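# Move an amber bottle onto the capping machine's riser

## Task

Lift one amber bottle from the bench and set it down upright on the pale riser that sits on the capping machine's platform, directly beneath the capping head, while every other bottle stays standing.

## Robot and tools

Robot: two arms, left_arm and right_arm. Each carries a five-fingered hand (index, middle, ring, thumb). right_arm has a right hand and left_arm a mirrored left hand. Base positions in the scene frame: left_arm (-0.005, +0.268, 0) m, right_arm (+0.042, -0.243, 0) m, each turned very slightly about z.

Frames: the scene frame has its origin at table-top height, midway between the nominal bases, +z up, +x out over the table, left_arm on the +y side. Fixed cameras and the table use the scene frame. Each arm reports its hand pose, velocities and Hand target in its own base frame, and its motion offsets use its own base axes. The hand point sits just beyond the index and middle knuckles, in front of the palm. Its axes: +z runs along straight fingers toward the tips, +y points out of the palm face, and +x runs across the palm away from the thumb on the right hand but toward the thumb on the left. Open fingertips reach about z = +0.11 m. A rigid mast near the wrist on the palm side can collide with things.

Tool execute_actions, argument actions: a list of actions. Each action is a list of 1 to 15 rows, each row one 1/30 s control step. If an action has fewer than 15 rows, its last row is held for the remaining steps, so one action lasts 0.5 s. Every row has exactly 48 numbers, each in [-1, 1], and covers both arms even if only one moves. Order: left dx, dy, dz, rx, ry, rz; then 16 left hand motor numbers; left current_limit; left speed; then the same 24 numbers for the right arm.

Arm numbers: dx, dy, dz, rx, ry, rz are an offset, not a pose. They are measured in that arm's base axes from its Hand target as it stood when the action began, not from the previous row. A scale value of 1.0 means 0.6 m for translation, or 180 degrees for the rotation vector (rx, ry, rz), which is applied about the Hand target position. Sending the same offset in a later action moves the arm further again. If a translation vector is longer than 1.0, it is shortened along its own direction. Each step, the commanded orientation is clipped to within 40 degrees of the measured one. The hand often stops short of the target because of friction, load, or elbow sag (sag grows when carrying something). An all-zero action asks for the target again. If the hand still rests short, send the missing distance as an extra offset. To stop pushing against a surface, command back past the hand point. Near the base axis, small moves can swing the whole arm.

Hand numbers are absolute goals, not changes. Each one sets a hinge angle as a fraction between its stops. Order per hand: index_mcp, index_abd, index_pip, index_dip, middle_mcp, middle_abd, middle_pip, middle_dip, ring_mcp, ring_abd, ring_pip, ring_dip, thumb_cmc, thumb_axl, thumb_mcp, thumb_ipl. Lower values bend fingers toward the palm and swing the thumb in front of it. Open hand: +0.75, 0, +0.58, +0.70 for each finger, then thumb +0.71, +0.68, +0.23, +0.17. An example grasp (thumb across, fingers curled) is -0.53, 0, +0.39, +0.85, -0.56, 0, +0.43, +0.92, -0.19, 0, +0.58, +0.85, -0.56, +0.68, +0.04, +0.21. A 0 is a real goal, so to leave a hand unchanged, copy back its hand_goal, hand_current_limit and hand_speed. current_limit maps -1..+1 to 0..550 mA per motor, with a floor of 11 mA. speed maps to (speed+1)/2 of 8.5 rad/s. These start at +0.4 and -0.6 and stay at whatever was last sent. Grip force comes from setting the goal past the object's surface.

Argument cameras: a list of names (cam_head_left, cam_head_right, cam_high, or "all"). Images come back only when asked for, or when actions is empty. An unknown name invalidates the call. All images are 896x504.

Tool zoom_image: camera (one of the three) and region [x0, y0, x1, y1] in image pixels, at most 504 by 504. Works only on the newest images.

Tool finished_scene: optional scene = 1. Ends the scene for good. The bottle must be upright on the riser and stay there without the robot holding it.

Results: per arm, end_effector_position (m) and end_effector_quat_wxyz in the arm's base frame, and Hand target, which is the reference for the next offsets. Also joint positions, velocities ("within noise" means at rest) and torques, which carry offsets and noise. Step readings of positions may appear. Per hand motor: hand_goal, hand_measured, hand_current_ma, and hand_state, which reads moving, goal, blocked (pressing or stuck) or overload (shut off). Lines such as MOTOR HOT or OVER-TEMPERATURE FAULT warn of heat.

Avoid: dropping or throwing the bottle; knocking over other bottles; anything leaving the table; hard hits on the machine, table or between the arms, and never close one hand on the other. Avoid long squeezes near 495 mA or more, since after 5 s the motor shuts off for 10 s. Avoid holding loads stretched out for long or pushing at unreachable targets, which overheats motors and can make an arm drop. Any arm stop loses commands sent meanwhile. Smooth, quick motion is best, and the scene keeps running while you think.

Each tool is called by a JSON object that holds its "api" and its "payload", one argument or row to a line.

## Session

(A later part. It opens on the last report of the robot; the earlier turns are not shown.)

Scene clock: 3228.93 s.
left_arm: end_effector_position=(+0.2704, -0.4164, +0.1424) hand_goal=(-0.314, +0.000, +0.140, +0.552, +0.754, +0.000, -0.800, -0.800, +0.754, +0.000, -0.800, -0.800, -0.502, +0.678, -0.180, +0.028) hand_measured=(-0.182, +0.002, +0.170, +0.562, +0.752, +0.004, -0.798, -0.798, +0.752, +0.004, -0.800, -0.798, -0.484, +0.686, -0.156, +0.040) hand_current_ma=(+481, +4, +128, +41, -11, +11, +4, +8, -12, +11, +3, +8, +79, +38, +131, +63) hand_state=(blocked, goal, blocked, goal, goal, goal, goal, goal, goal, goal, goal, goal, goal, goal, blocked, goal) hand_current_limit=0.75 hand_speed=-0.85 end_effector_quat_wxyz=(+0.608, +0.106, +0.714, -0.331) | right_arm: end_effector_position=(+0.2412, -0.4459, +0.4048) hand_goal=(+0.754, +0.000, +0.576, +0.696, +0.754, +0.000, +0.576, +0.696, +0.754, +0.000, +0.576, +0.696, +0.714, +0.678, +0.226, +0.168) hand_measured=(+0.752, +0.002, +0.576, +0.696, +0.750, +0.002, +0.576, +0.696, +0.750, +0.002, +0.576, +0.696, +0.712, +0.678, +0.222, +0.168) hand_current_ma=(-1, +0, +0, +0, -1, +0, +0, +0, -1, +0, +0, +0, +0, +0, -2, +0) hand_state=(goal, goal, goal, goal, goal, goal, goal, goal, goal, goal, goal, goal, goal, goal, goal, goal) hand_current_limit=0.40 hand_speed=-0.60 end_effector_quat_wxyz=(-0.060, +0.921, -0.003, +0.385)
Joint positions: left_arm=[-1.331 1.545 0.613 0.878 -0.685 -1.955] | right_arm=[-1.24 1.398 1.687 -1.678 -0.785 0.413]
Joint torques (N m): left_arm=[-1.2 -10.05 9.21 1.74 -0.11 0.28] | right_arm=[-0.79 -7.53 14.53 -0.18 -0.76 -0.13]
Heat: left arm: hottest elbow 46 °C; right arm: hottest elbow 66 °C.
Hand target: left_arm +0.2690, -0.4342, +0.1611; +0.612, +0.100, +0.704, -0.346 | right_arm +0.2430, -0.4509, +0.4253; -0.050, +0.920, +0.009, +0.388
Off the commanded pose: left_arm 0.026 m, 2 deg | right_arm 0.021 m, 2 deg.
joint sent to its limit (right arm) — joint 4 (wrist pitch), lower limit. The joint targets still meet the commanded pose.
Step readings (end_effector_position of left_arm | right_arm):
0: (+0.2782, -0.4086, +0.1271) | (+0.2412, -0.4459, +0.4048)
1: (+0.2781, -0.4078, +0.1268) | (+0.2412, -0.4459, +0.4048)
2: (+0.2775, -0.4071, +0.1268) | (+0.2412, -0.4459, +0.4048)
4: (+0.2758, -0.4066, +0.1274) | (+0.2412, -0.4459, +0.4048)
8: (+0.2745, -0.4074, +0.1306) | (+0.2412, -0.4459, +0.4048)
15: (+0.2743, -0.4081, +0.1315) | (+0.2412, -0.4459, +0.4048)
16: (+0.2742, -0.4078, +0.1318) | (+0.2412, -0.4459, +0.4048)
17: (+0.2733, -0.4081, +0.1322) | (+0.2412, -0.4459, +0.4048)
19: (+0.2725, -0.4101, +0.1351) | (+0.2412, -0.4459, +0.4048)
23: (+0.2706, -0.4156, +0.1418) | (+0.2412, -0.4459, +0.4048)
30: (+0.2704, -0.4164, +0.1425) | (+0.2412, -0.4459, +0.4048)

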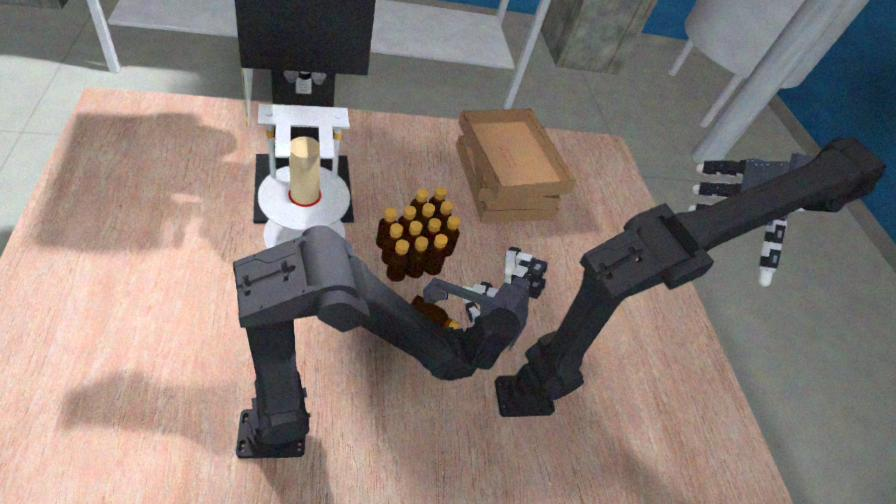

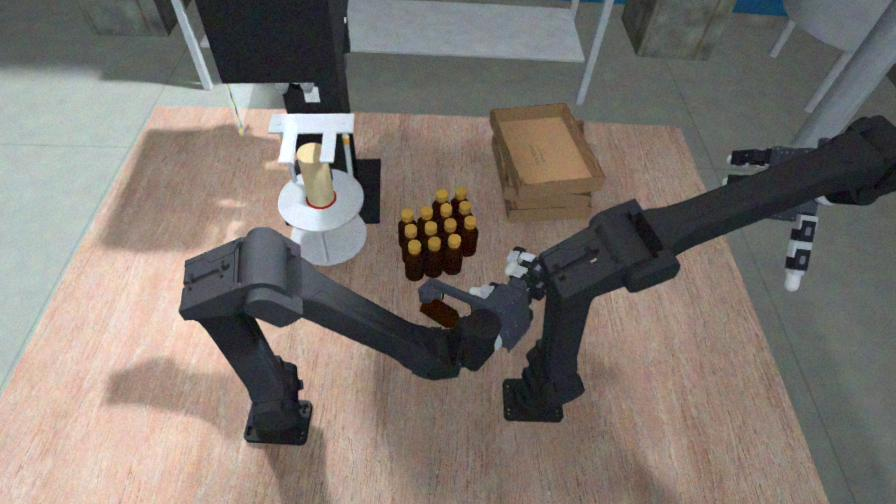

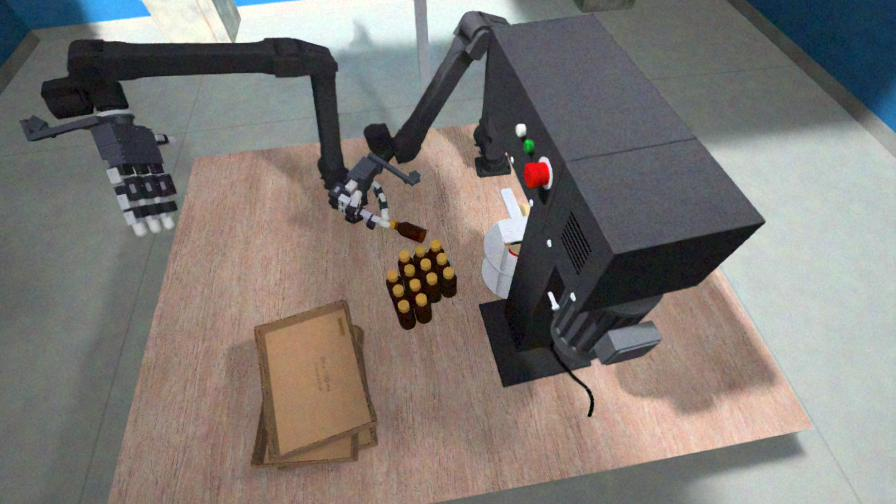

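{"api": "execute_actions", "payload": {
  "actions": []
}}

{"api": "zoom_image", "payload": {
  "camera": "cam_high",
  "region": [340, 180, 460, 300]
}}

{"api": "zoom_image", "payload": {
  "camera": "cam_head_left",
  "region": [390, 240, 510, 360]
}}

{"api": "zoom_image", "payload": {
  "camera": "cam_head_right",
  "region": [400, 240, 520, 360]
}}

Scene clock: 3241.27 s.
left_arm: end_effector_position=(+0.2704, -0.4164, +0.1424) hand_goal=(-0.314, +0.000, +0.140, +0.552, +0.754, +0.000, -0.800, -0.800, +0.754, +0.000, -0.800, -0.800, -0.502, +0.678, -0.180, +0.028) hand_measured=(-0.182, +0.002, +0.170, +0.562, +0.752, +0.004, -0.798, -0.798, +0.752, +0.004, -0.800, -0.798, -0.484, +0.686, -0.156, +0.040) hand_current_ma=(+481, +4, +128, +41, -11, +11, +4, +8, -12, +11, +3, +8, +79, +38, +131, +63) hand_state=(blocked, goal, blocked, goal, goal, goal, goal, goal, goal, goal, goal, goal, goal, goal, blocked, goal) hand_current_limit=0.75 hand_speed=-0.85 end_effector_quat_wxyz=(+0.608, +0.106, +0.714, -0.331) | right_arm: end_effector_position=(+0.2412, -0.4459, +0.4048) hand_goal=(+0.754, +0.000, +0.576, +0.696, +0.754, +0.000, +0.576, +0.696, +0.754, +0.000, +0.576, +0.696, +0.714, +0.678, +0.226, +0.168) hand_measured=(+0.752, +0.002, +0.576, +0.696, +0.750, +0.002, +0.576, +0.696, +0.750, +0.002, +0.576, +0.696, +0.712, +0.678, +0.222, +0.168) hand_current_ma=(-1, +0, +0, +0, -1, +0, +0, +0, -1, +0, +0, +0, +0, +0, -2, +0) hand_state=(goal, goal, goal, goal, goal, goal, goal, goal, goal, goal, goal, goal, goal, goal, goal, goal) hand_current_limit=0.40 hand_speed=-0.60 end_effector_quat_wxyz=(-0.060, +0.921, -0.003, +0.385)
Joint positions: left_arm=[-1.331 1.545 0.613 0.878 -0.685 -1.955] | right_arm=[-1.24 1.398 1.687 -1.678 -0.785 0.413]
Joint velocities: within noise
Joint torques (N m): left_arm=[-1.2 -9.93 9.2 1.7 -0.12 0.28] | right_arm=[-0.79 -7.59 14.52 -0.17 -0.76 -0.13]
Heat: left arm: hottest elbow 47 °C; right arm: hottest elbow 66 °C.
Hand target: left_arm +0.2690, -0.4342, +0.1611; +0.612, +0.100, +0.704, -0.346 | right_arm +0.2430, -0.4509, +0.4253; -0.050, +0.920, +0.009, +0.388
Off the commanded pose: left_arm 0.026 m, 2 deg | right_arm 0.021 m, 2 deg.

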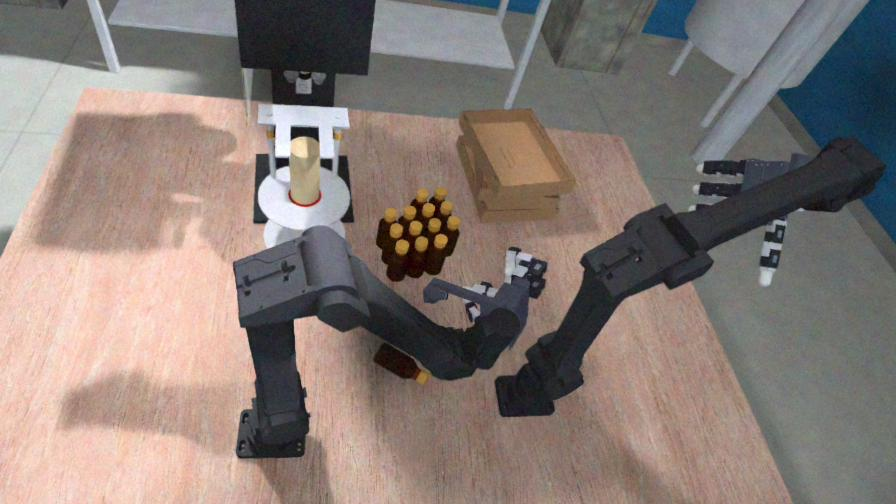

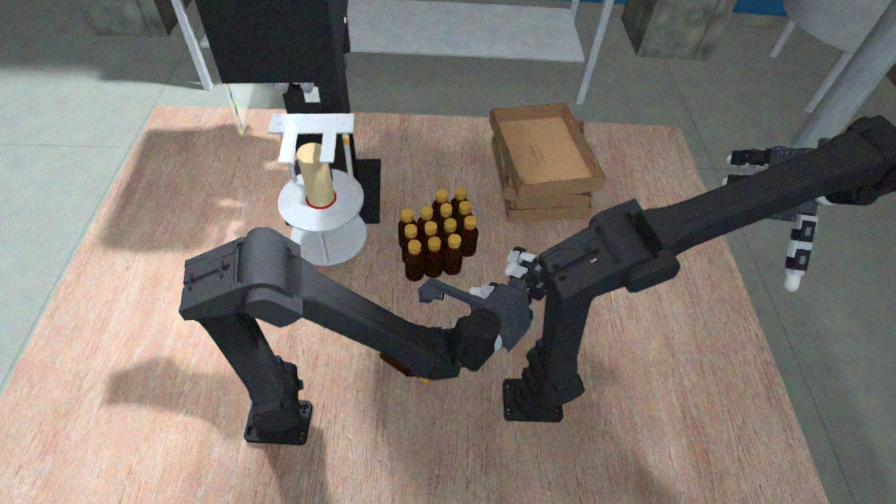

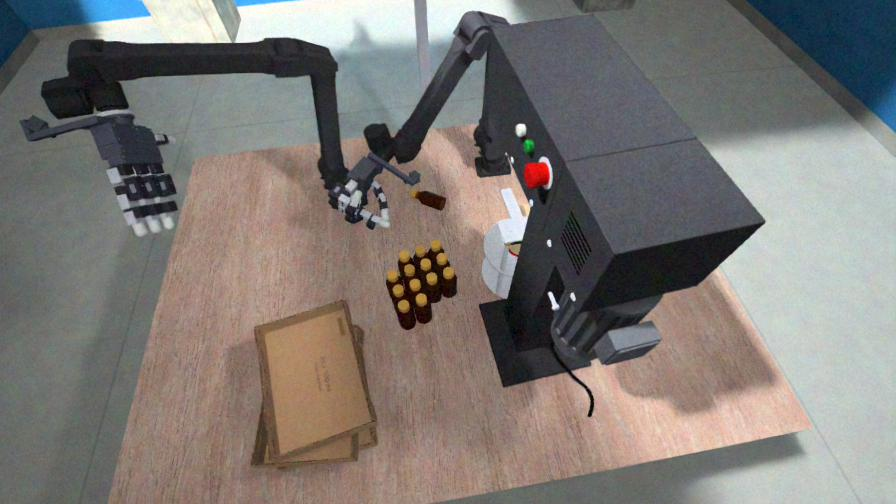

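Scaled by 4.200 from the camera's 896x504 image, which has a finer 1280x720 frame.

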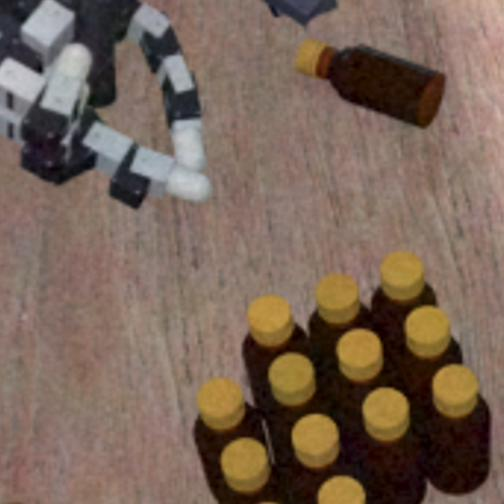

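Scaled by 4.200 from the camera's 896x504 image, which has a finer 1280x720 frame.

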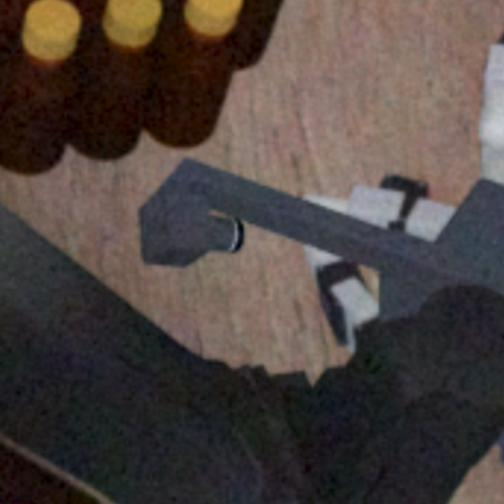

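Scaled by 4.200 from the camera's 896x504 image, which has a finer 1280x720 frame.

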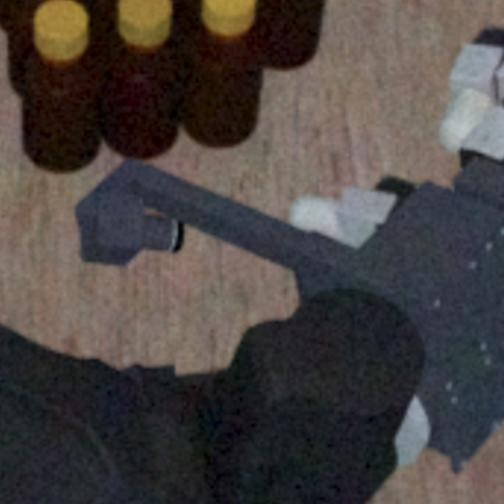

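{"api": "execute_actions", "payload": {
  "actions": []
}}

Scene clock: 3247.03 s.
left_arm: end_effector_position=(+0.2704, -0.4164, +0.1424) hand_goal=(-0.314, +0.000, +0.140, +0.552, +0.754, +0.000, -0.800, -0.800, +0.754, +0.000, -0.800, -0.800, -0.502, +0.678, -0.180, +0.028) hand_measured=(-0.182, +0.002, +0.170, +0.562, +0.752, +0.004, -0.798, -0.798, +0.752, +0.004, -0.800, -0.798, -0.484, +0.686, -0.156, +0.040) hand_current_ma=(+481, +4, +128, +41, -11, +11, +4, +8, -12, +11, +3, +8, +79, +38, +131, +63) hand_state=(blocked, goal, blocked, goal, goal, goal, goal, goal, goal, goal, goal, goal, goal, goal, blocked, goal) hand_current_limit=0.75 hand_speed=-0.85 end_effector_quat_wxyz=(+0.608, +0.106, +0.714, -0.331) | right_arm: end_effector_position=(+0.2412, -0.4459, +0.4048) hand_goal=(+0.754, +0.000, +0.576, +0.696, +0.754, +0.000, +0.576, +0.696, +0.754, +0.000, +0.576, +0.696, +0.714, +0.678, +0.226, +0.168) hand_measured=(+0.752, +0.002, +0.576, +0.696, +0.750, +0.002, +0.576, +0.696, +0.750, +0.002, +0.576, +0.696, +0.712, +0.678, +0.222, +0.168) hand_current_ma=(-1, +0, +0, +0, -1, +0, +0, +0, -1, +0, +0, +0, +0, +0, -2, +0) hand_state=(goal, goal, goal, goal, goal, goal, goal, goal, goal, goal, goal, goal, goal, goal, goal, goal) hand_current_limit=0.40 hand_speed=-0.60 end_effector_quat_wxyz=(-0.060, +0.921, -0.003, +0.385)
Joint positions: left_arm=[-1.331 1.545 0.613 0.878 -0.685 -1.955] | right_arm=[-1.24 1.398 1.687 -1.678 -0.785 0.413]
Joint velocities: within noise
Joint torques (N m): left_arm=[-1.26 -9.88 9.21 1.73 -0.12 0.28] | right_arm=[-0.67 -7.53 14.52 -0.18 -0.76 -0.13]
Heat: left arm: hottest elbow 47 °C; right arm: hottest elbow 66 °C.
Hand target: left_arm +0.2690, -0.4342, +0.1611; +0.612, +0.100, +0.704, -0.346 | right_arm +0.2430, -0.4509, +0.4253; -0.050, +0.920, +0.009, +0.388
Off the commanded pose: left_arm 0.026 m, 2 deg | right_arm 0.021 m, 2 deg.

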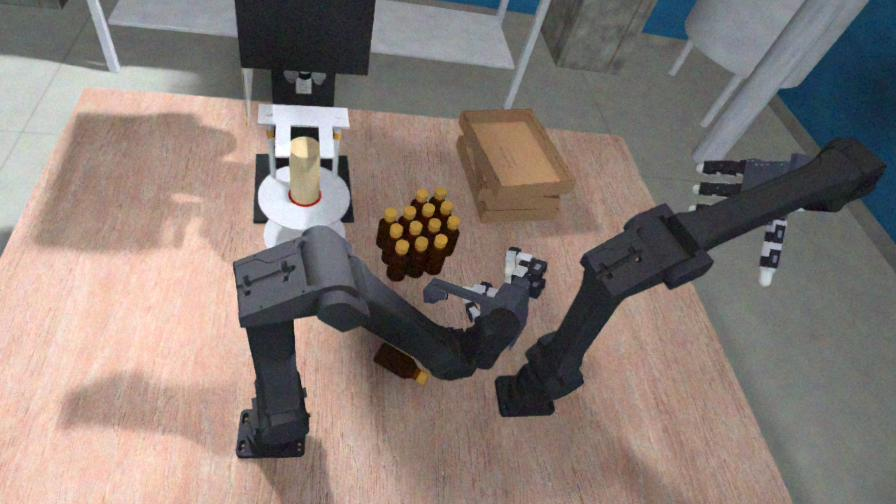

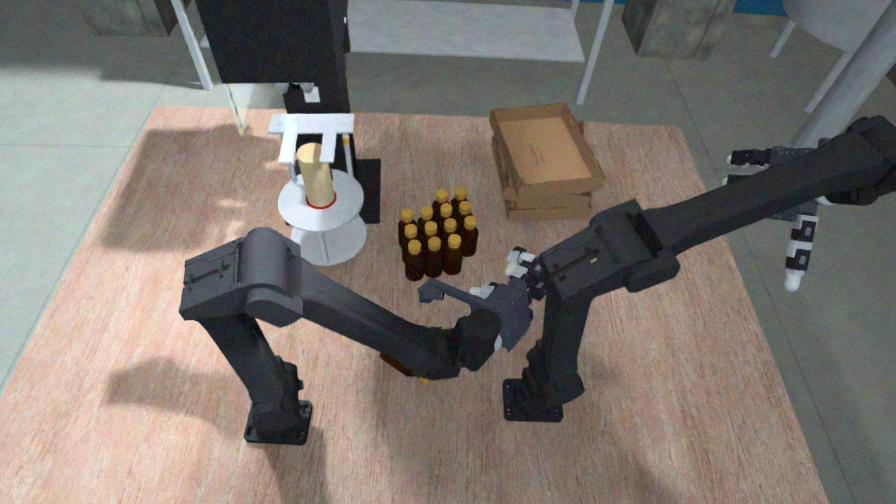

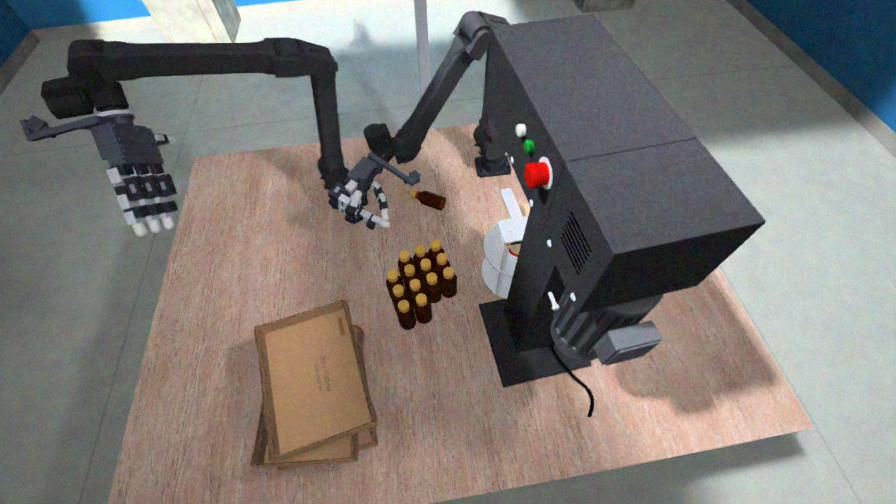

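{"api": "execute_actions", "payload": {
  "actions": [
    [[0.0,0.05,0.06,0,0,0,0.2055,0,0.139,0.551,0.754,0,-0.8,-0.8,0.754,0,-0.8,-0.8,-0.503,0.678,0.2247,0.027,0.5,-0.6,0,0,0,0,0,0,0.754,0,0.576,0.696,0.754,0,0.576,0.696,0.754,0,0.576,0.696,0.714,0.678,0.226,0.168,0.4,-0.6]],
    [[-0.02,0.07,0.06,0,0,0,0.2055,0,0.139,0.551,0.754,0,-0.8,-0.8,0.754,0,-0.8,-0.8,-0.503,0.678,0.2247,0.027,0.5,-0.6,0,0,0,0,0,0,0.754,0,0.576,0.696,0.754,0,0.576,0.696,0.754,0,0.576,0.696,0.714,0.678,0.226,0.168,0.4,-0.6]]
  ],
  "cameras": ["all"]
}}

{"api": "zoom_image", "payload": {
  "camera": "cam_high",
  "region": [350, 150, 470, 240]
}}

{"api": "zoom_image", "payload": {
  "camera": "cam_head_left",
  "region": [350, 320, 470, 410]
}}

{"api": "zoom_image", "payload": {
  "camera": "cam_head_right",
  "region": [350, 320, 470, 410]
}}

Scene clock: 3479.83 s.
left_arm: end_effector_position=(+0.2559, -0.3617, +0.2376) hand_goal=(+0.206, +0.000, +0.140, +0.552, +0.754, +0.000, -0.800, -0.800, +0.754, +0.000, -0.800, -0.800, -0.502, +0.678, +0.224, +0.028) hand_measured=(+0.204, +0.002, +0.142, +0.554, +0.752, +0.004, -0.798, -0.798, +0.752, +0.004, -0.800, -0.798, -0.488, +0.680, +0.222, +0.030) hand_current_ma=(-10, +8, +7, +9, -10, +11, +4, +8, -11, +11, +3, +8, +60, +12, -6, +10) hand_state=(goal, goal, goal, goal, goal, goal, goal, goal, goal, goal, goal, goal, goal, goal, goal, goal) hand_current_limit=0.50 hand_speed=-0.60 end_effector_quat_wxyz=(+0.614, +0.095, +0.700, -0.353) | right_arm: end_effector_position=(+0.2412, -0.4459, +0.4048) hand_goal=(+0.754, +0.000, +0.576, +0.696, +0.754, +0.000, +0.576, +0.696, +0.754, +0.000, +0.576, +0.696, +0.714, +0.678, +0.226, +0.168) hand_measured=(+0.752, +0.002, +0.576, +0.696, +0.750, +0.002, +0.576, +0.696, +0.750, +0.002, +0.576, +0.696, +0.712, +0.678, +0.222, +0.168) hand_current_ma=(-1, +0, +0, +0, -1, +0, +0, +0, -1, +0, +0, +0, +0, +0, -2, +0) hand_state=(goal, goal, goal, goal, goal, goal, goal, goal, goal, goal, goal, goal, goal, goal, goal, goal) hand_current_limit=0.40 hand_speed=-0.60 end_effector_quat_wxyz=(-0.060, +0.921, -0.003, +0.385)
Joint positions: left_arm=[-1.331 1.151 0.556 0.598 -0.673 -1.955] | right_arm=[-1.24 1.398 1.687 -1.678 -0.785 0.413]
Joint torques (N m): left_arm=[-0.15 -5.54 8.02 1.8 0.05 0.26] | right_arm=[-0.73 -7.53 14.53 -0.17 -0.76 -0.13]
Heat: left arm: hottest elbow 51 °C; right arm: hottest elbow 66 °C.
Hand target: left_arm +0.2570, -0.3621, +0.2331; +0.612, +0.100, +0.704, -0.347 | right_arm +0.2430, -0.4509, +0.4253; -0.050, +0.920, +0.009, +0.388
Off the commanded pose: left_arm 0.005 m, 1 deg | right_arm 0.021 m, 2 deg.
joint sent to its limit (right arm) — joint 4 (wrist pitch), lower limit. The joint targets still meet the commanded pose.
Step readings (end_effector_position of left_arm | right_arm):
0: (+0.2704, -0.4164, +0.1424) | (+0.2412, -0.4459, +0.4048)
1: (+0.2697, -0.4163, +0.1442) | (+0.2412, -0.4459, +0.4048)
2: (+0.2686, -0.4143, +0.1476) | (+0.2412, -0.4459, +0.4048)
4: (+0.2673, -0.4095, +0.1678) | (+0.2412, -0.4459, +0.4048)
8: (+0.2658, -0.4036, +0.2047) | (+0.2412, -0.4459, +0.4048)
15: (+0.2657, -0.4031, +0.2013) | (+0.2412, -0.4459, +0.4048)
16: (+0.2647, -0.4005, +0.2003) | (+0.2412, -0.4459, +0.4048)
17: (+0.2629, -0.3935, +0.2003) | (+0.2412, -0.4459, +0.4048)
19: (+0.2589, -0.3760, +0.2101) | (+0.2412, -0.4459, +0.4048)
23: (+0.2561, -0.3622, +0.2417) | (+0.2412, -0.4459, +0.4048)
30: (+0.2559, -0.3614, +0.2390) | (+0.2412, -0.4459, +0.4048)

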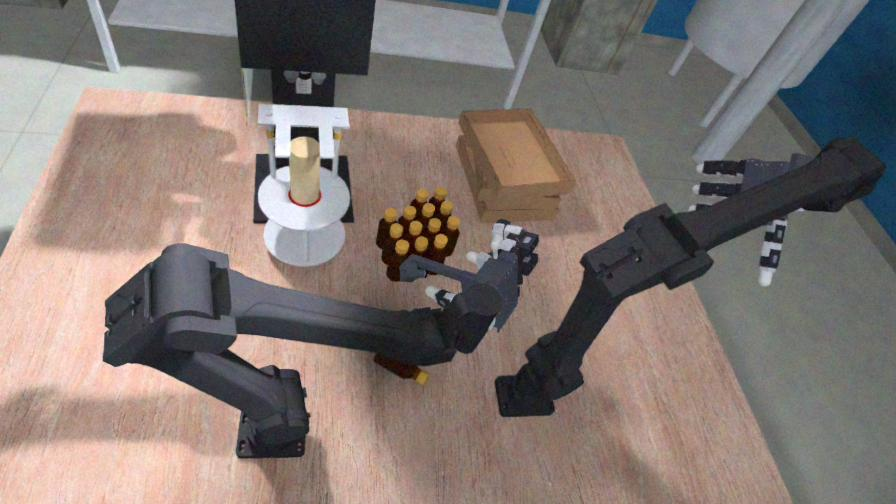

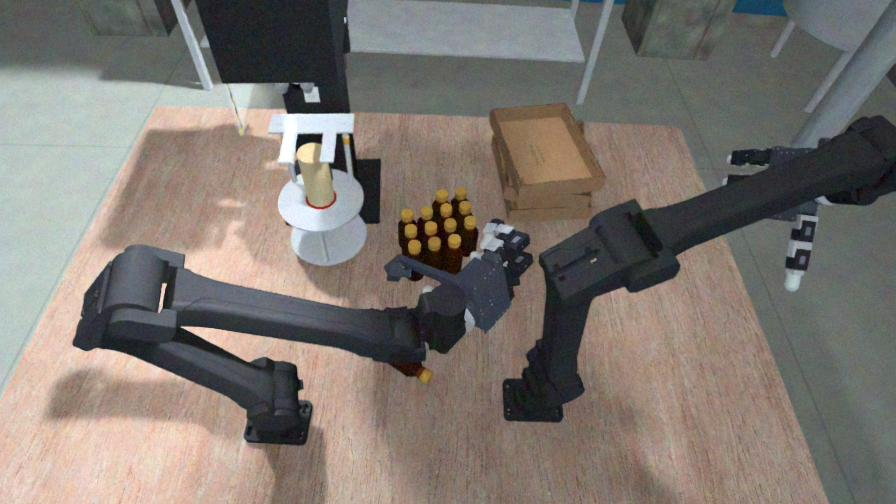

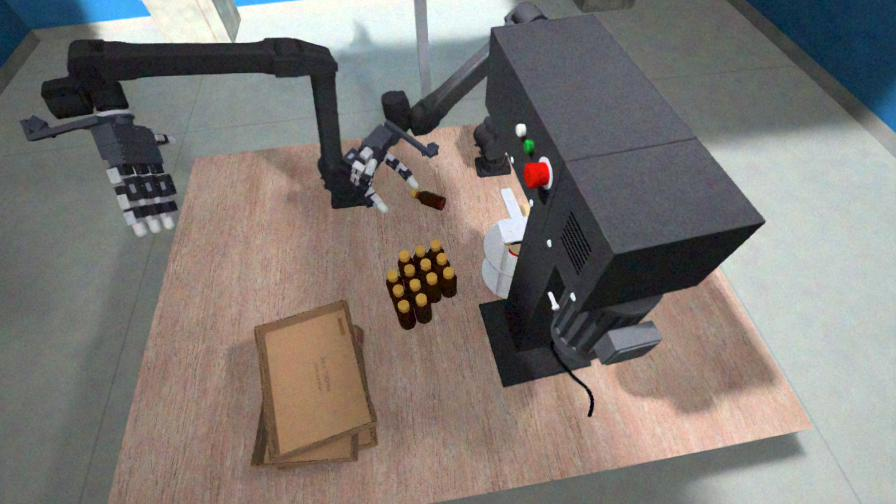

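Scaled by 4.200 from the camera's 896x504 image, which has a finer 1280x720 frame.

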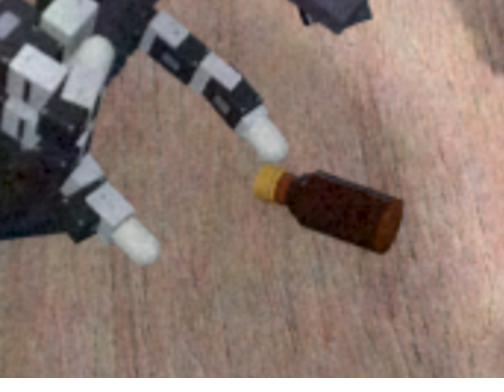

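Scaled by 4.200 from the camera's 896x504 image, which has a finer 1280x720 frame.

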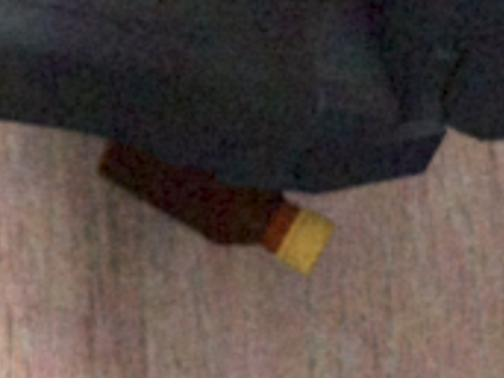

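Scaled by 4.200 from the camera's 896x504 image, which has a finer 1280x720 frame.

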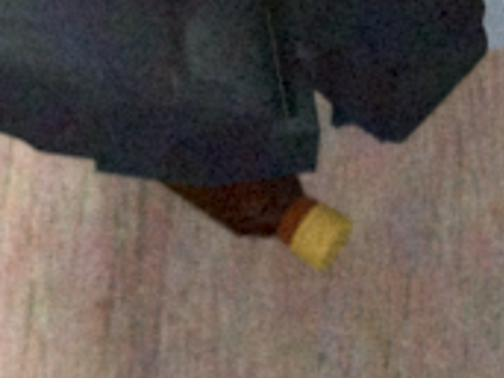

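{"api": "execute_actions", "payload": {
  "actions": [
    [[-0.075,0.033,-0.017,0,0,0.02,0.2055,0,0.139,0.551,0.754,0,-0.8,-0.8,0.754,0,-0.8,-0.8,-0.503,0.678,0.2247,0.027,0.5,-0.6,0,0,0,0,0,0,0.754,0,0.576,0.696,0.754,0,0.576,0.696,0.754,0,0.576,0.696,0.714,0.678,0.226,0.168,0.4,-0.6]],
    [[-0.075,0.025,-0.025,0,0,0.022,0.2055,0,0.139,0.551,0.754,0,-0.8,-0.8,0.754,0,-0.8,-0.8,-0.503,0.678,0.2247,0.027,0.5,-0.6,0,0,0,0,0,0,0.754,0,0.576,0.696,0.754,0,0.576,0.696,0.754,0,0.576,0.696,0.714,0.678,0.226,0.168,0.4,-0.6]],
    [[-0.067,0.025,-0.033,0,0,0,0.2055,0,0.139,0.551,0.754,0,-0.8,-0.8,0.754,0,-0.8,-0.8,-0.503,0.678,0.2247,0.027,0.5,-0.6,0,0,0,0,0,0,0.754,0,0.576,0.696,0.754,0,0.576,0.696,0.754,0,0.576,0.696,0.714,0.678,0.226,0.168,0.4,-0.6]]
  ],
  "cameras": ["all"]
}}

Scene clock: 3563.83 s.
left_arm: end_effector_position=(+0.1270, -0.3121, +0.1913) hand_goal=(+0.206, +0.000, +0.140, +0.552, +0.754, +0.000, -0.800, -0.800, +0.754, +0.000, -0.800, -0.800, -0.502, +0.678, +0.224, +0.028) hand_measured=(+0.204, +0.004, +0.142, +0.554, +0.752, +0.004, -0.798, -0.798, +0.750, +0.004, -0.798, -0.798, -0.490, +0.680, +0.222, +0.028) hand_current_ma=(-7, +13, +6, +9, -12, +11, +4, +7, -13, +11, +4, +7, +51, +12, -6, +4) hand_state=(goal, goal, goal, goal, goal, goal, goal, goal, goal, goal, goal, goal, goal, goal, goal, goal) hand_current_limit=0.50 hand_speed=-0.60 end_effector_quat_wxyz=(+0.634, +0.062, +0.710, -0.299) | right_arm: end_effector_position=(+0.2412, -0.4459, +0.4048) hand_goal=(+0.754, +0.000, +0.576, +0.696, +0.754, +0.000, +0.576, +0.696, +0.754, +0.000, +0.576, +0.696, +0.714, +0.678, +0.226, +0.168) hand_measured=(+0.752, +0.002, +0.576, +0.696, +0.750, +0.002, +0.576, +0.696, +0.750, +0.002, +0.576, +0.696, +0.712, +0.678, +0.222, +0.168) hand_current_ma=(-1, +0, +0, +0, -1, +0, +0, +0, -1, +0, +0, +0, +0, +0, -2, +0) hand_state=(goal, goal, goal, goal, goal, goal, goal, goal, goal, goal, goal, goal, goal, goal, goal, goal) hand_current_limit=0.40 hand_speed=-0.60 end_effector_quat_wxyz=(-0.060, +0.921, -0.003, +0.385)
Joint positions: left_arm=[-1.77 1.17 0.431 0.69 -1.242 -1.97] | right_arm=[-1.24 1.398 1.687 -1.678 -0.785 0.413]
Joint torques (N m): left_arm=[-0.32 -4.48 6.37 2.52 -0.19 0.12] | right_arm=[-0.79 -7.53 14.5 -0.18 -0.76 -0.13]
Heat: left arm: hottest elbow 49 °C; right arm: hottest elbow 66 °C.
Hand target: left_arm +0.1268, -0.3124, +0.1881; +0.633, +0.054, +0.709, -0.306 | right_arm +0.2430, -0.4509, +0.4253; -0.050, +0.920, +0.009, +0.388
Off the commanded pose: left_arm 0.003 m, 1 deg | right_arm 0.021 m, 2 deg.
joint sent to its limit (right arm) — joint 4 (wrist pitch), lower limit. The joint targets still meet the commanded pose.
Step readings (end_effector_position of left_arm | right_arm):
0: (+0.2559, -0.3617, +0.2376) | (+0.2412, -0.4459, +0.4048)
1: (+0.2546, -0.3527, +0.2364) | (+0.2412, -0.4459, +0.4048)
2: (+0.2496, -0.3414, +0.2343) | (+0.2412, -0.4459, +0.4048)
4: (+0.2329, -0.3367, +0.2271) | (+0.2412, -0.4459, +0.4048)
8: (+0.2122, -0.3445, +0.2216) | (+0.2412, -0.4459, +0.4048)
15: (+0.2115, -0.3443, +0.2216) | (+0.2412, -0.4459, +0.4048)
16: (+0.2097, -0.3344, +0.2212) | (+0.2412, -0.4459, +0.4048)
17: (+0.2041, -0.3226, +0.2205) | (+0.2412, -0.4459, +0.4048)
19: (+0.1871, -0.3190, +0.2150) | (+0.2412, -0.4459, +0.4048)
23: (+0.1666, -0.3275, +0.2114) | (+0.2412, -0.4459, +0.4048)
30: (+0.1662, -0.3273, +0.2116) | (+0.2412, -0.4459, +0.4048)
31: (+0.1643, -0.3211, +0.2105) | (+0.2412, -0.4459, +0.4048)
32: (+0.1592, -0.3132, +0.2084) | (+0.2412, -0.4459, +0.4048)
34: (+0.1444, -0.3079, +0.1999) | (+0.2412, -0.4459, +0.4048)
38: (+0.1274, -0.3116, +0.1915) | (+0.2412, -0.4459, +0.4048)
45: (+0.1270, -0.3121, +0.1912) | (+0.2412, -0.4459, +0.4048)

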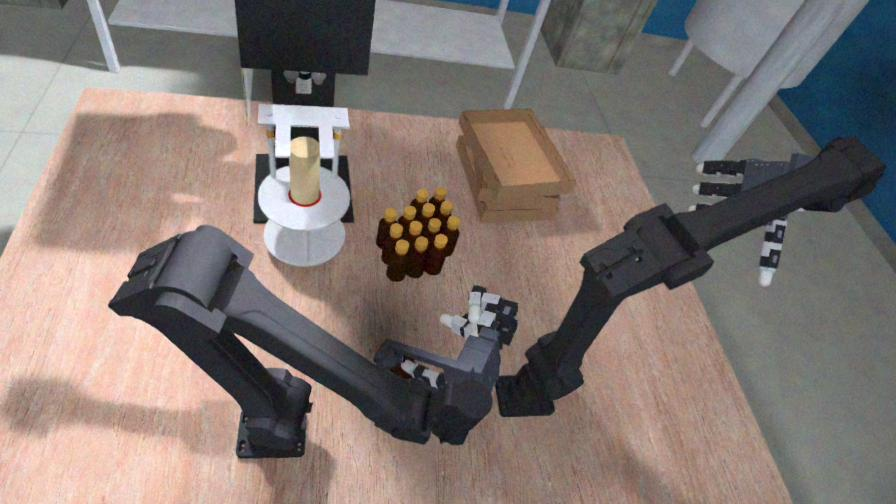

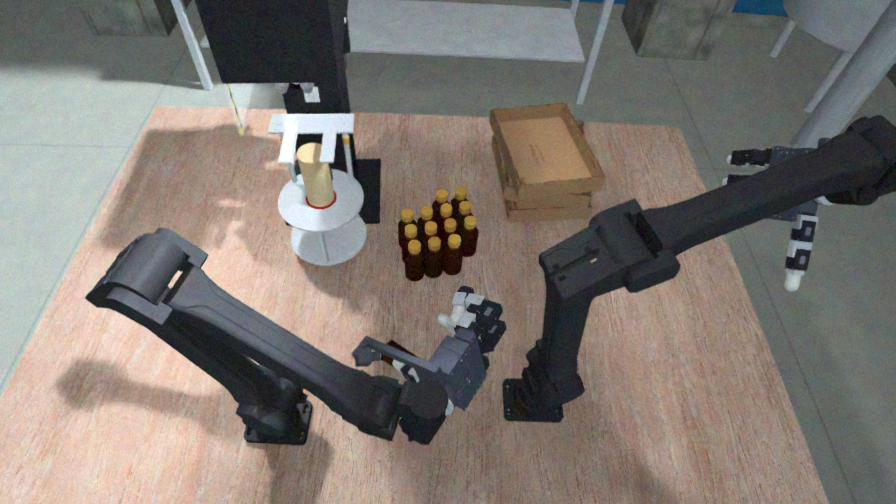

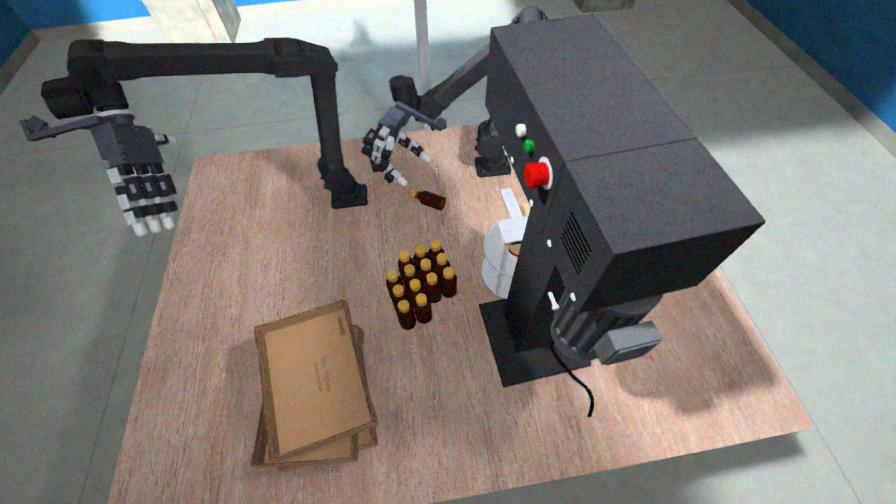

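{"api": "zoom_image", "payload": {
  "camera": "cam_high",
  "region": [350, 100, 470, 220]
}}

{"api": "zoom_image", "payload": {
  "camera": "cam_head_left",
  "region": [370, 280, 530, 440]
}}

{"api": "zoom_image", "payload": {
  "camera": "cam_head_right",
  "region": [340, 280, 520, 440]
}}

Scaled by 4.200 from the camera's 896x504 image, which has a finer 1280x720 frame.

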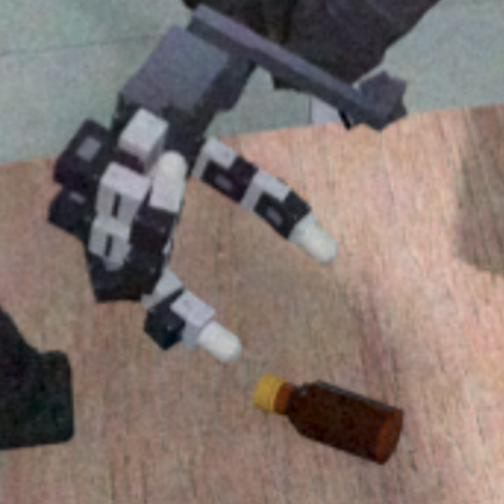

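Scaled by 3.150 from the camera's 896x504 image, which has a finer 1280x720 frame.

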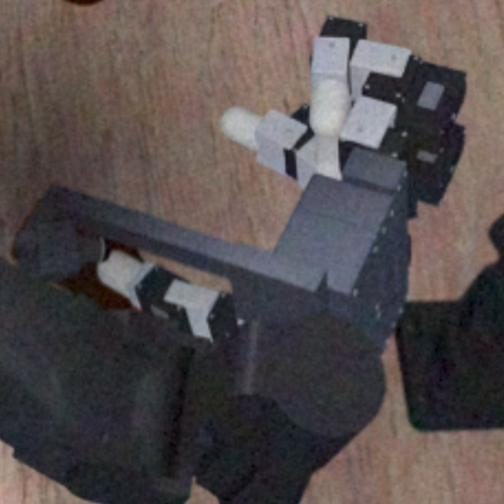

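Scaled by 2.800 from the camera's 896x504 image, which has a finer 1280x720 frame.

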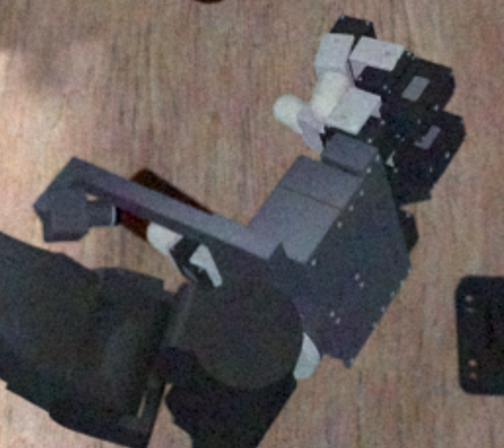

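{"api": "execute_actions", "payload": {
  "actions": [
    [[0.004,0.003,-0.033,0,0,0,0.2055,0,0.139,0.551,0.754,0,-0.8,-0.8,0.754,0,-0.8,-0.8,-0.503,0.678,0.2247,0.027,0.5,-0.6,0,0,0,0,0,0,0.754,0,0.576,0.696,0.754,0,0.576,0.696,0.754,0,0.576,0.696,0.714,0.678,0.226,0.168,0.4,-0.6]],
    [[0.002,0.002,-0.033,0,0,0,0.2055,0,0.139,0.551,0.754,0,-0.8,-0.8,0.754,0,-0.8,-0.8,-0.503,0.678,0.2247,0.027,0.5,-0.6,0,0,0,0,0,0,0.754,0,0.576,0.696,0.754,0,0.576,0.696,0.754,0,0.576,0.696,0.714,0.678,0.226,0.168,0.4,-0.6]],
    [[0,0,-0.033,0,0,0,0.2055,0,0.139,0.551,0.754,0,-0.8,-0.8,0.754,0,-0.8,-0.8,-0.503,0.678,0.2247,0.027,0.5,-0.6,0,0,0,0,0,0,0.754,0,0.576,0.696,0.754,0,0.576,0.696,0.754,0,0.576,0.696,0.714,0.678,0.226,0.168,0.4,-0.6]],
    [[0,0,-0.033,0,0,0,0.2055,0,0.139,0.551,0.754,0,-0.8,-0.8,0.754,0,-0.8,-0.8,-0.503,0.678,0.2247,0.027,0.5,-0.6,0,0,0,0,0,0,0.754,0,0.576,0.696,0.754,0,0.576,0.696,0.754,0,0.576,0.696,0.714,0.678,0.226,0.168,0.4,-0.6]]
  ],
  "cameras": ["all"]
}}

{"api": "zoom_image", "payload": {
  "camera": "cam_high",
  "region": [360, 140, 460, 240]
}}

{"api": "zoom_image", "payload": {
  "camera": "cam_head_left",
  "region": [370, 300, 510, 440]
}}

Scene clock: 3645.93 s.
left_arm: end_effector_position=(+0.1267, -0.3125, +0.1105) hand_goal=(+0.206, +0.000, +0.140, +0.552, +0.754, +0.000, -0.800, -0.800, +0.754, +0.000, -0.800, -0.800, -0.502, +0.678, +0.224, +0.028) hand_measured=(+0.204, +0.004, +0.142, +0.554, +0.752, +0.004, -0.798, -0.798, +0.750, +0.004, -0.798, -0.798, -0.490, +0.680, +0.222, +0.028) hand_current_ma=(-8, +13, +6, +9, -12, +11, +4, +7, -13, +11, +4, +7, +50, +12, -6, +4) hand_state=(goal, goal, goal, goal, goal, goal, goal, goal, goal, goal, goal, goal, goal, goal, goal, goal) hand_current_limit=0.50 hand_speed=-0.60 end_effector_quat_wxyz=(+0.631, +0.058, +0.710, -0.307) | right_arm: end_effector_position=(+0.2412, -0.4459, +0.4048) hand_goal=(+0.754, +0.000, +0.576, +0.696, +0.754, +0.000, +0.576, +0.696, +0.754, +0.000, +0.576, +0.696, +0.714, +0.678, +0.226, +0.168) hand_measured=(+0.752, +0.002, +0.576, +0.696, +0.750, +0.002, +0.576, +0.696, +0.750, +0.002, +0.576, +0.696, +0.712, +0.678, +0.222, +0.168) hand_current_ma=(-1, +0, +0, +0, -1, +0, +0, +0, -1, +0, +0, +0, +0, +0, -2, +0) hand_state=(goal, goal, goal, goal, goal, goal, goal, goal, goal, goal, goal, goal, goal, goal, goal, goal) hand_current_limit=0.40 hand_speed=-0.60 end_effector_quat_wxyz=(-0.060, +0.921, -0.003, +0.385)
Joint positions: left_arm=[-1.77 1.477 0.348 1.082 -1.236 -1.986] | right_arm=[-1.24 1.398 1.687 -1.678 -0.785 0.413]
Joint torques (N m): left_arm=[0.5 -5.89 3.66 2.51 -0.03 0.3] | right_arm=[-0.79 -7.53 14.53 -0.17 -0.76 -0.13]
Heat: left arm: hottest elbow 46 °C; right arm: hottest elbow 66 °C.
Hand target: left_arm +0.1304, -0.3094, +0.1089; +0.633, +0.054, +0.709, -0.306 | right_arm +0.2430, -0.4509, +0.4253; -0.050, +0.920, +0.009, +0.388
Off the commanded pose: left_arm 0.005 m, 1 deg | right_arm 0.021 m, 2 deg.
joint sent to its limit (right arm) — joint 4 (wrist pitch), lower limit. The joint targets still meet the commanded pose.
Step readings (end_effector_position of left_arm | right_arm):
0: (+0.1270, -0.3121, +0.1913) | (+0.2412, -0.4459, +0.4048)
1: (+0.1269, -0.3122, +0.1901) | (+0.2412, -0.4459, +0.4048)
2: (+0.1268, -0.3126, +0.1879) | (+0.2412, -0.4459, +0.4048)
4: (+0.1269, -0.3118, +0.1805) | (+0.2412, -0.4459, +0.4048)
8: (+0.1271, -0.3110, +0.1710) | (+0.2412, -0.4459, +0.4048)
15: (+0.1269, -0.3119, +0.1712) | (+0.2412, -0.4459, +0.4048)
16: (+0.1269, -0.3122, +0.1702) | (+0.2412, -0.4459, +0.4048)
17: (+0.1268, -0.3125, +0.1680) | (+0.2412, -0.4459, +0.4048)
19: (+0.1269, -0.3117, +0.1604) | (+0.2412, -0.4459, +0.4048)
23: (+0.1272, -0.3105, +0.1505) | (+0.2412, -0.4459, +0.4048)
30: (+0.1270, -0.3114, +0.1508) | (+0.2412, -0.4459, +0.4048)
31: (+0.1269, -0.3116, +0.1499) | (+0.2412, -0.4459, +0.4048)
32: (+0.1268, -0.3123, +0.1478) | (+0.2412, -0.4459, +0.4048)
34: (+0.1268, -0.3121, +0.1402) | (+0.2412, -0.4459, +0.4048)
38: (+0.1270, -0.3111, +0.1302) | (+0.2412, -0.4459, +0.4048)
45: (+0.1268, -0.3121, +0.1306) | (+0.2412, -0.4459, +0.4048)
46: (+0.1268, -0.3121, +0.1297) | (+0.2412, -0.4459, +0.4048)
47: (+0.1266, -0.3128, +0.1275) | (+0.2412, -0.4459, +0.4048)
49: (+0.1266, -0.3128, +0.1200) | (+0.2412, -0.4459, +0.4048)
53: (+0.1269, -0.3114, +0.1099) | (+0.2412, -0.4459, +0.4048)
60: (+0.1267, -0.3124, +0.1104) | (+0.2412, -0.4459, +0.4048)

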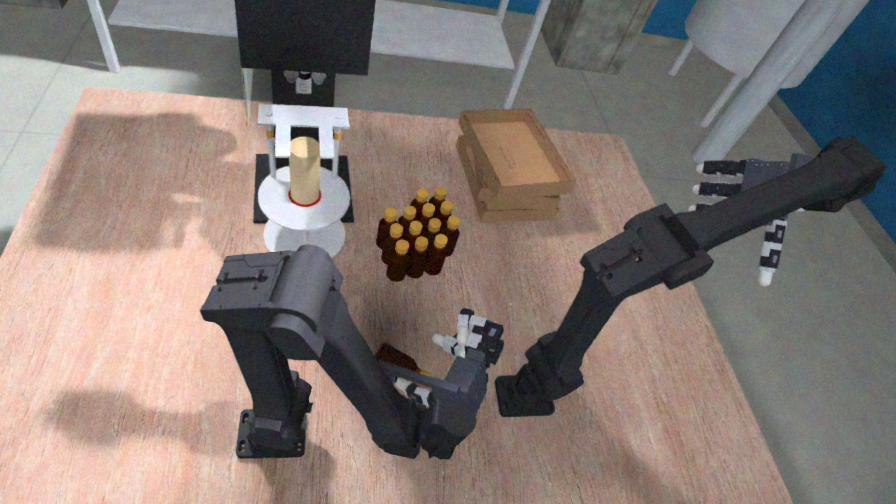

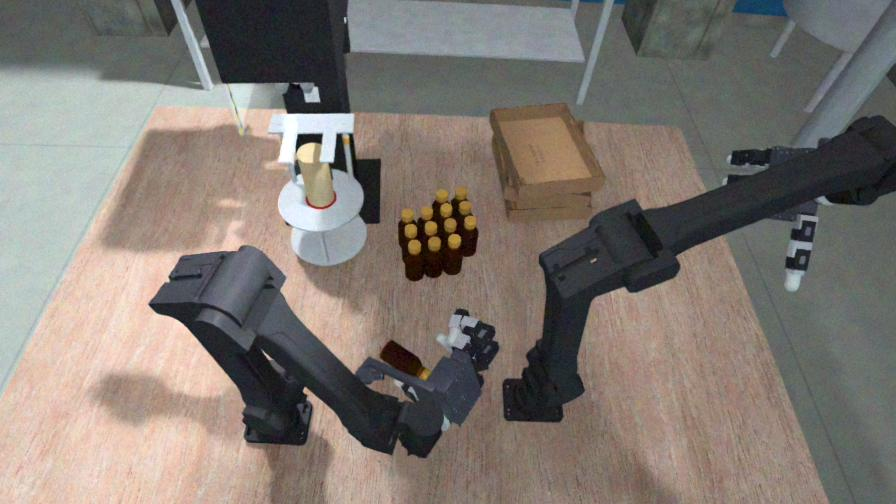

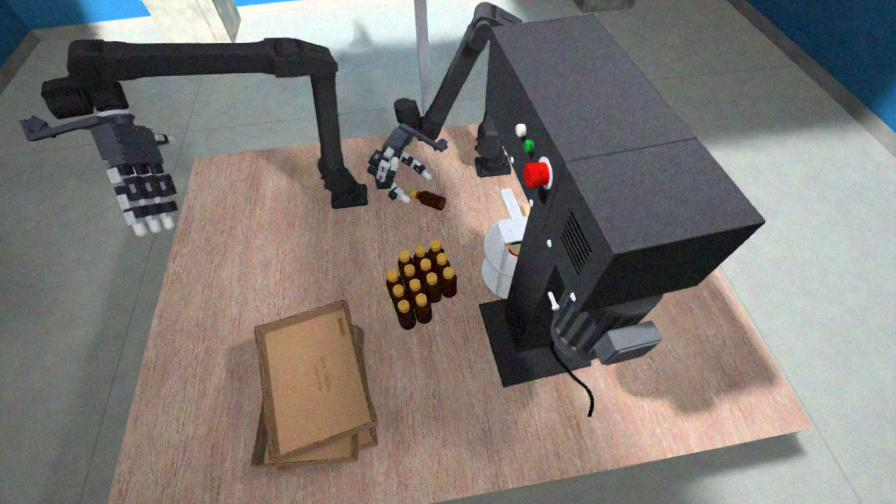

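Scaled by 5.040 from the camera's 896x504 image, which has a finer 1280x720 frame.

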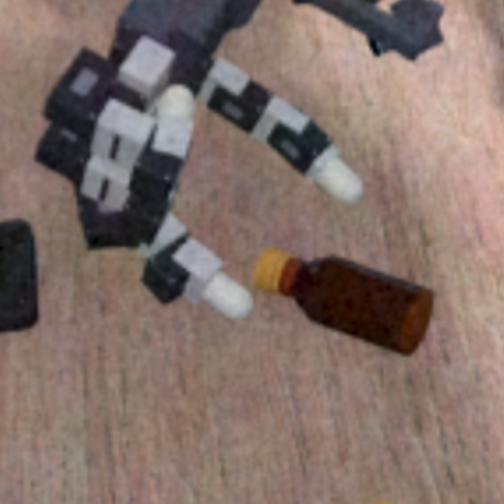

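Scaled by 3.600 from the camera's 896x504 image, which has a finer 1280x720 frame.

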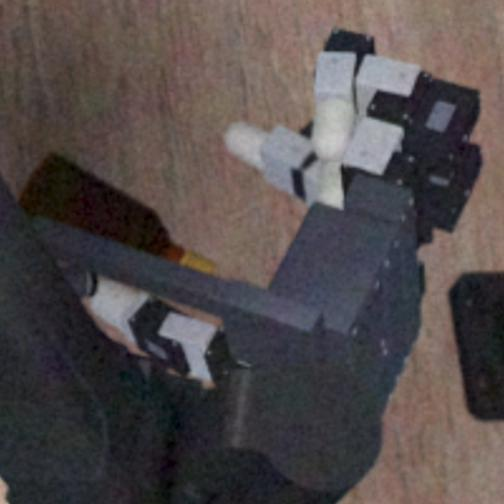

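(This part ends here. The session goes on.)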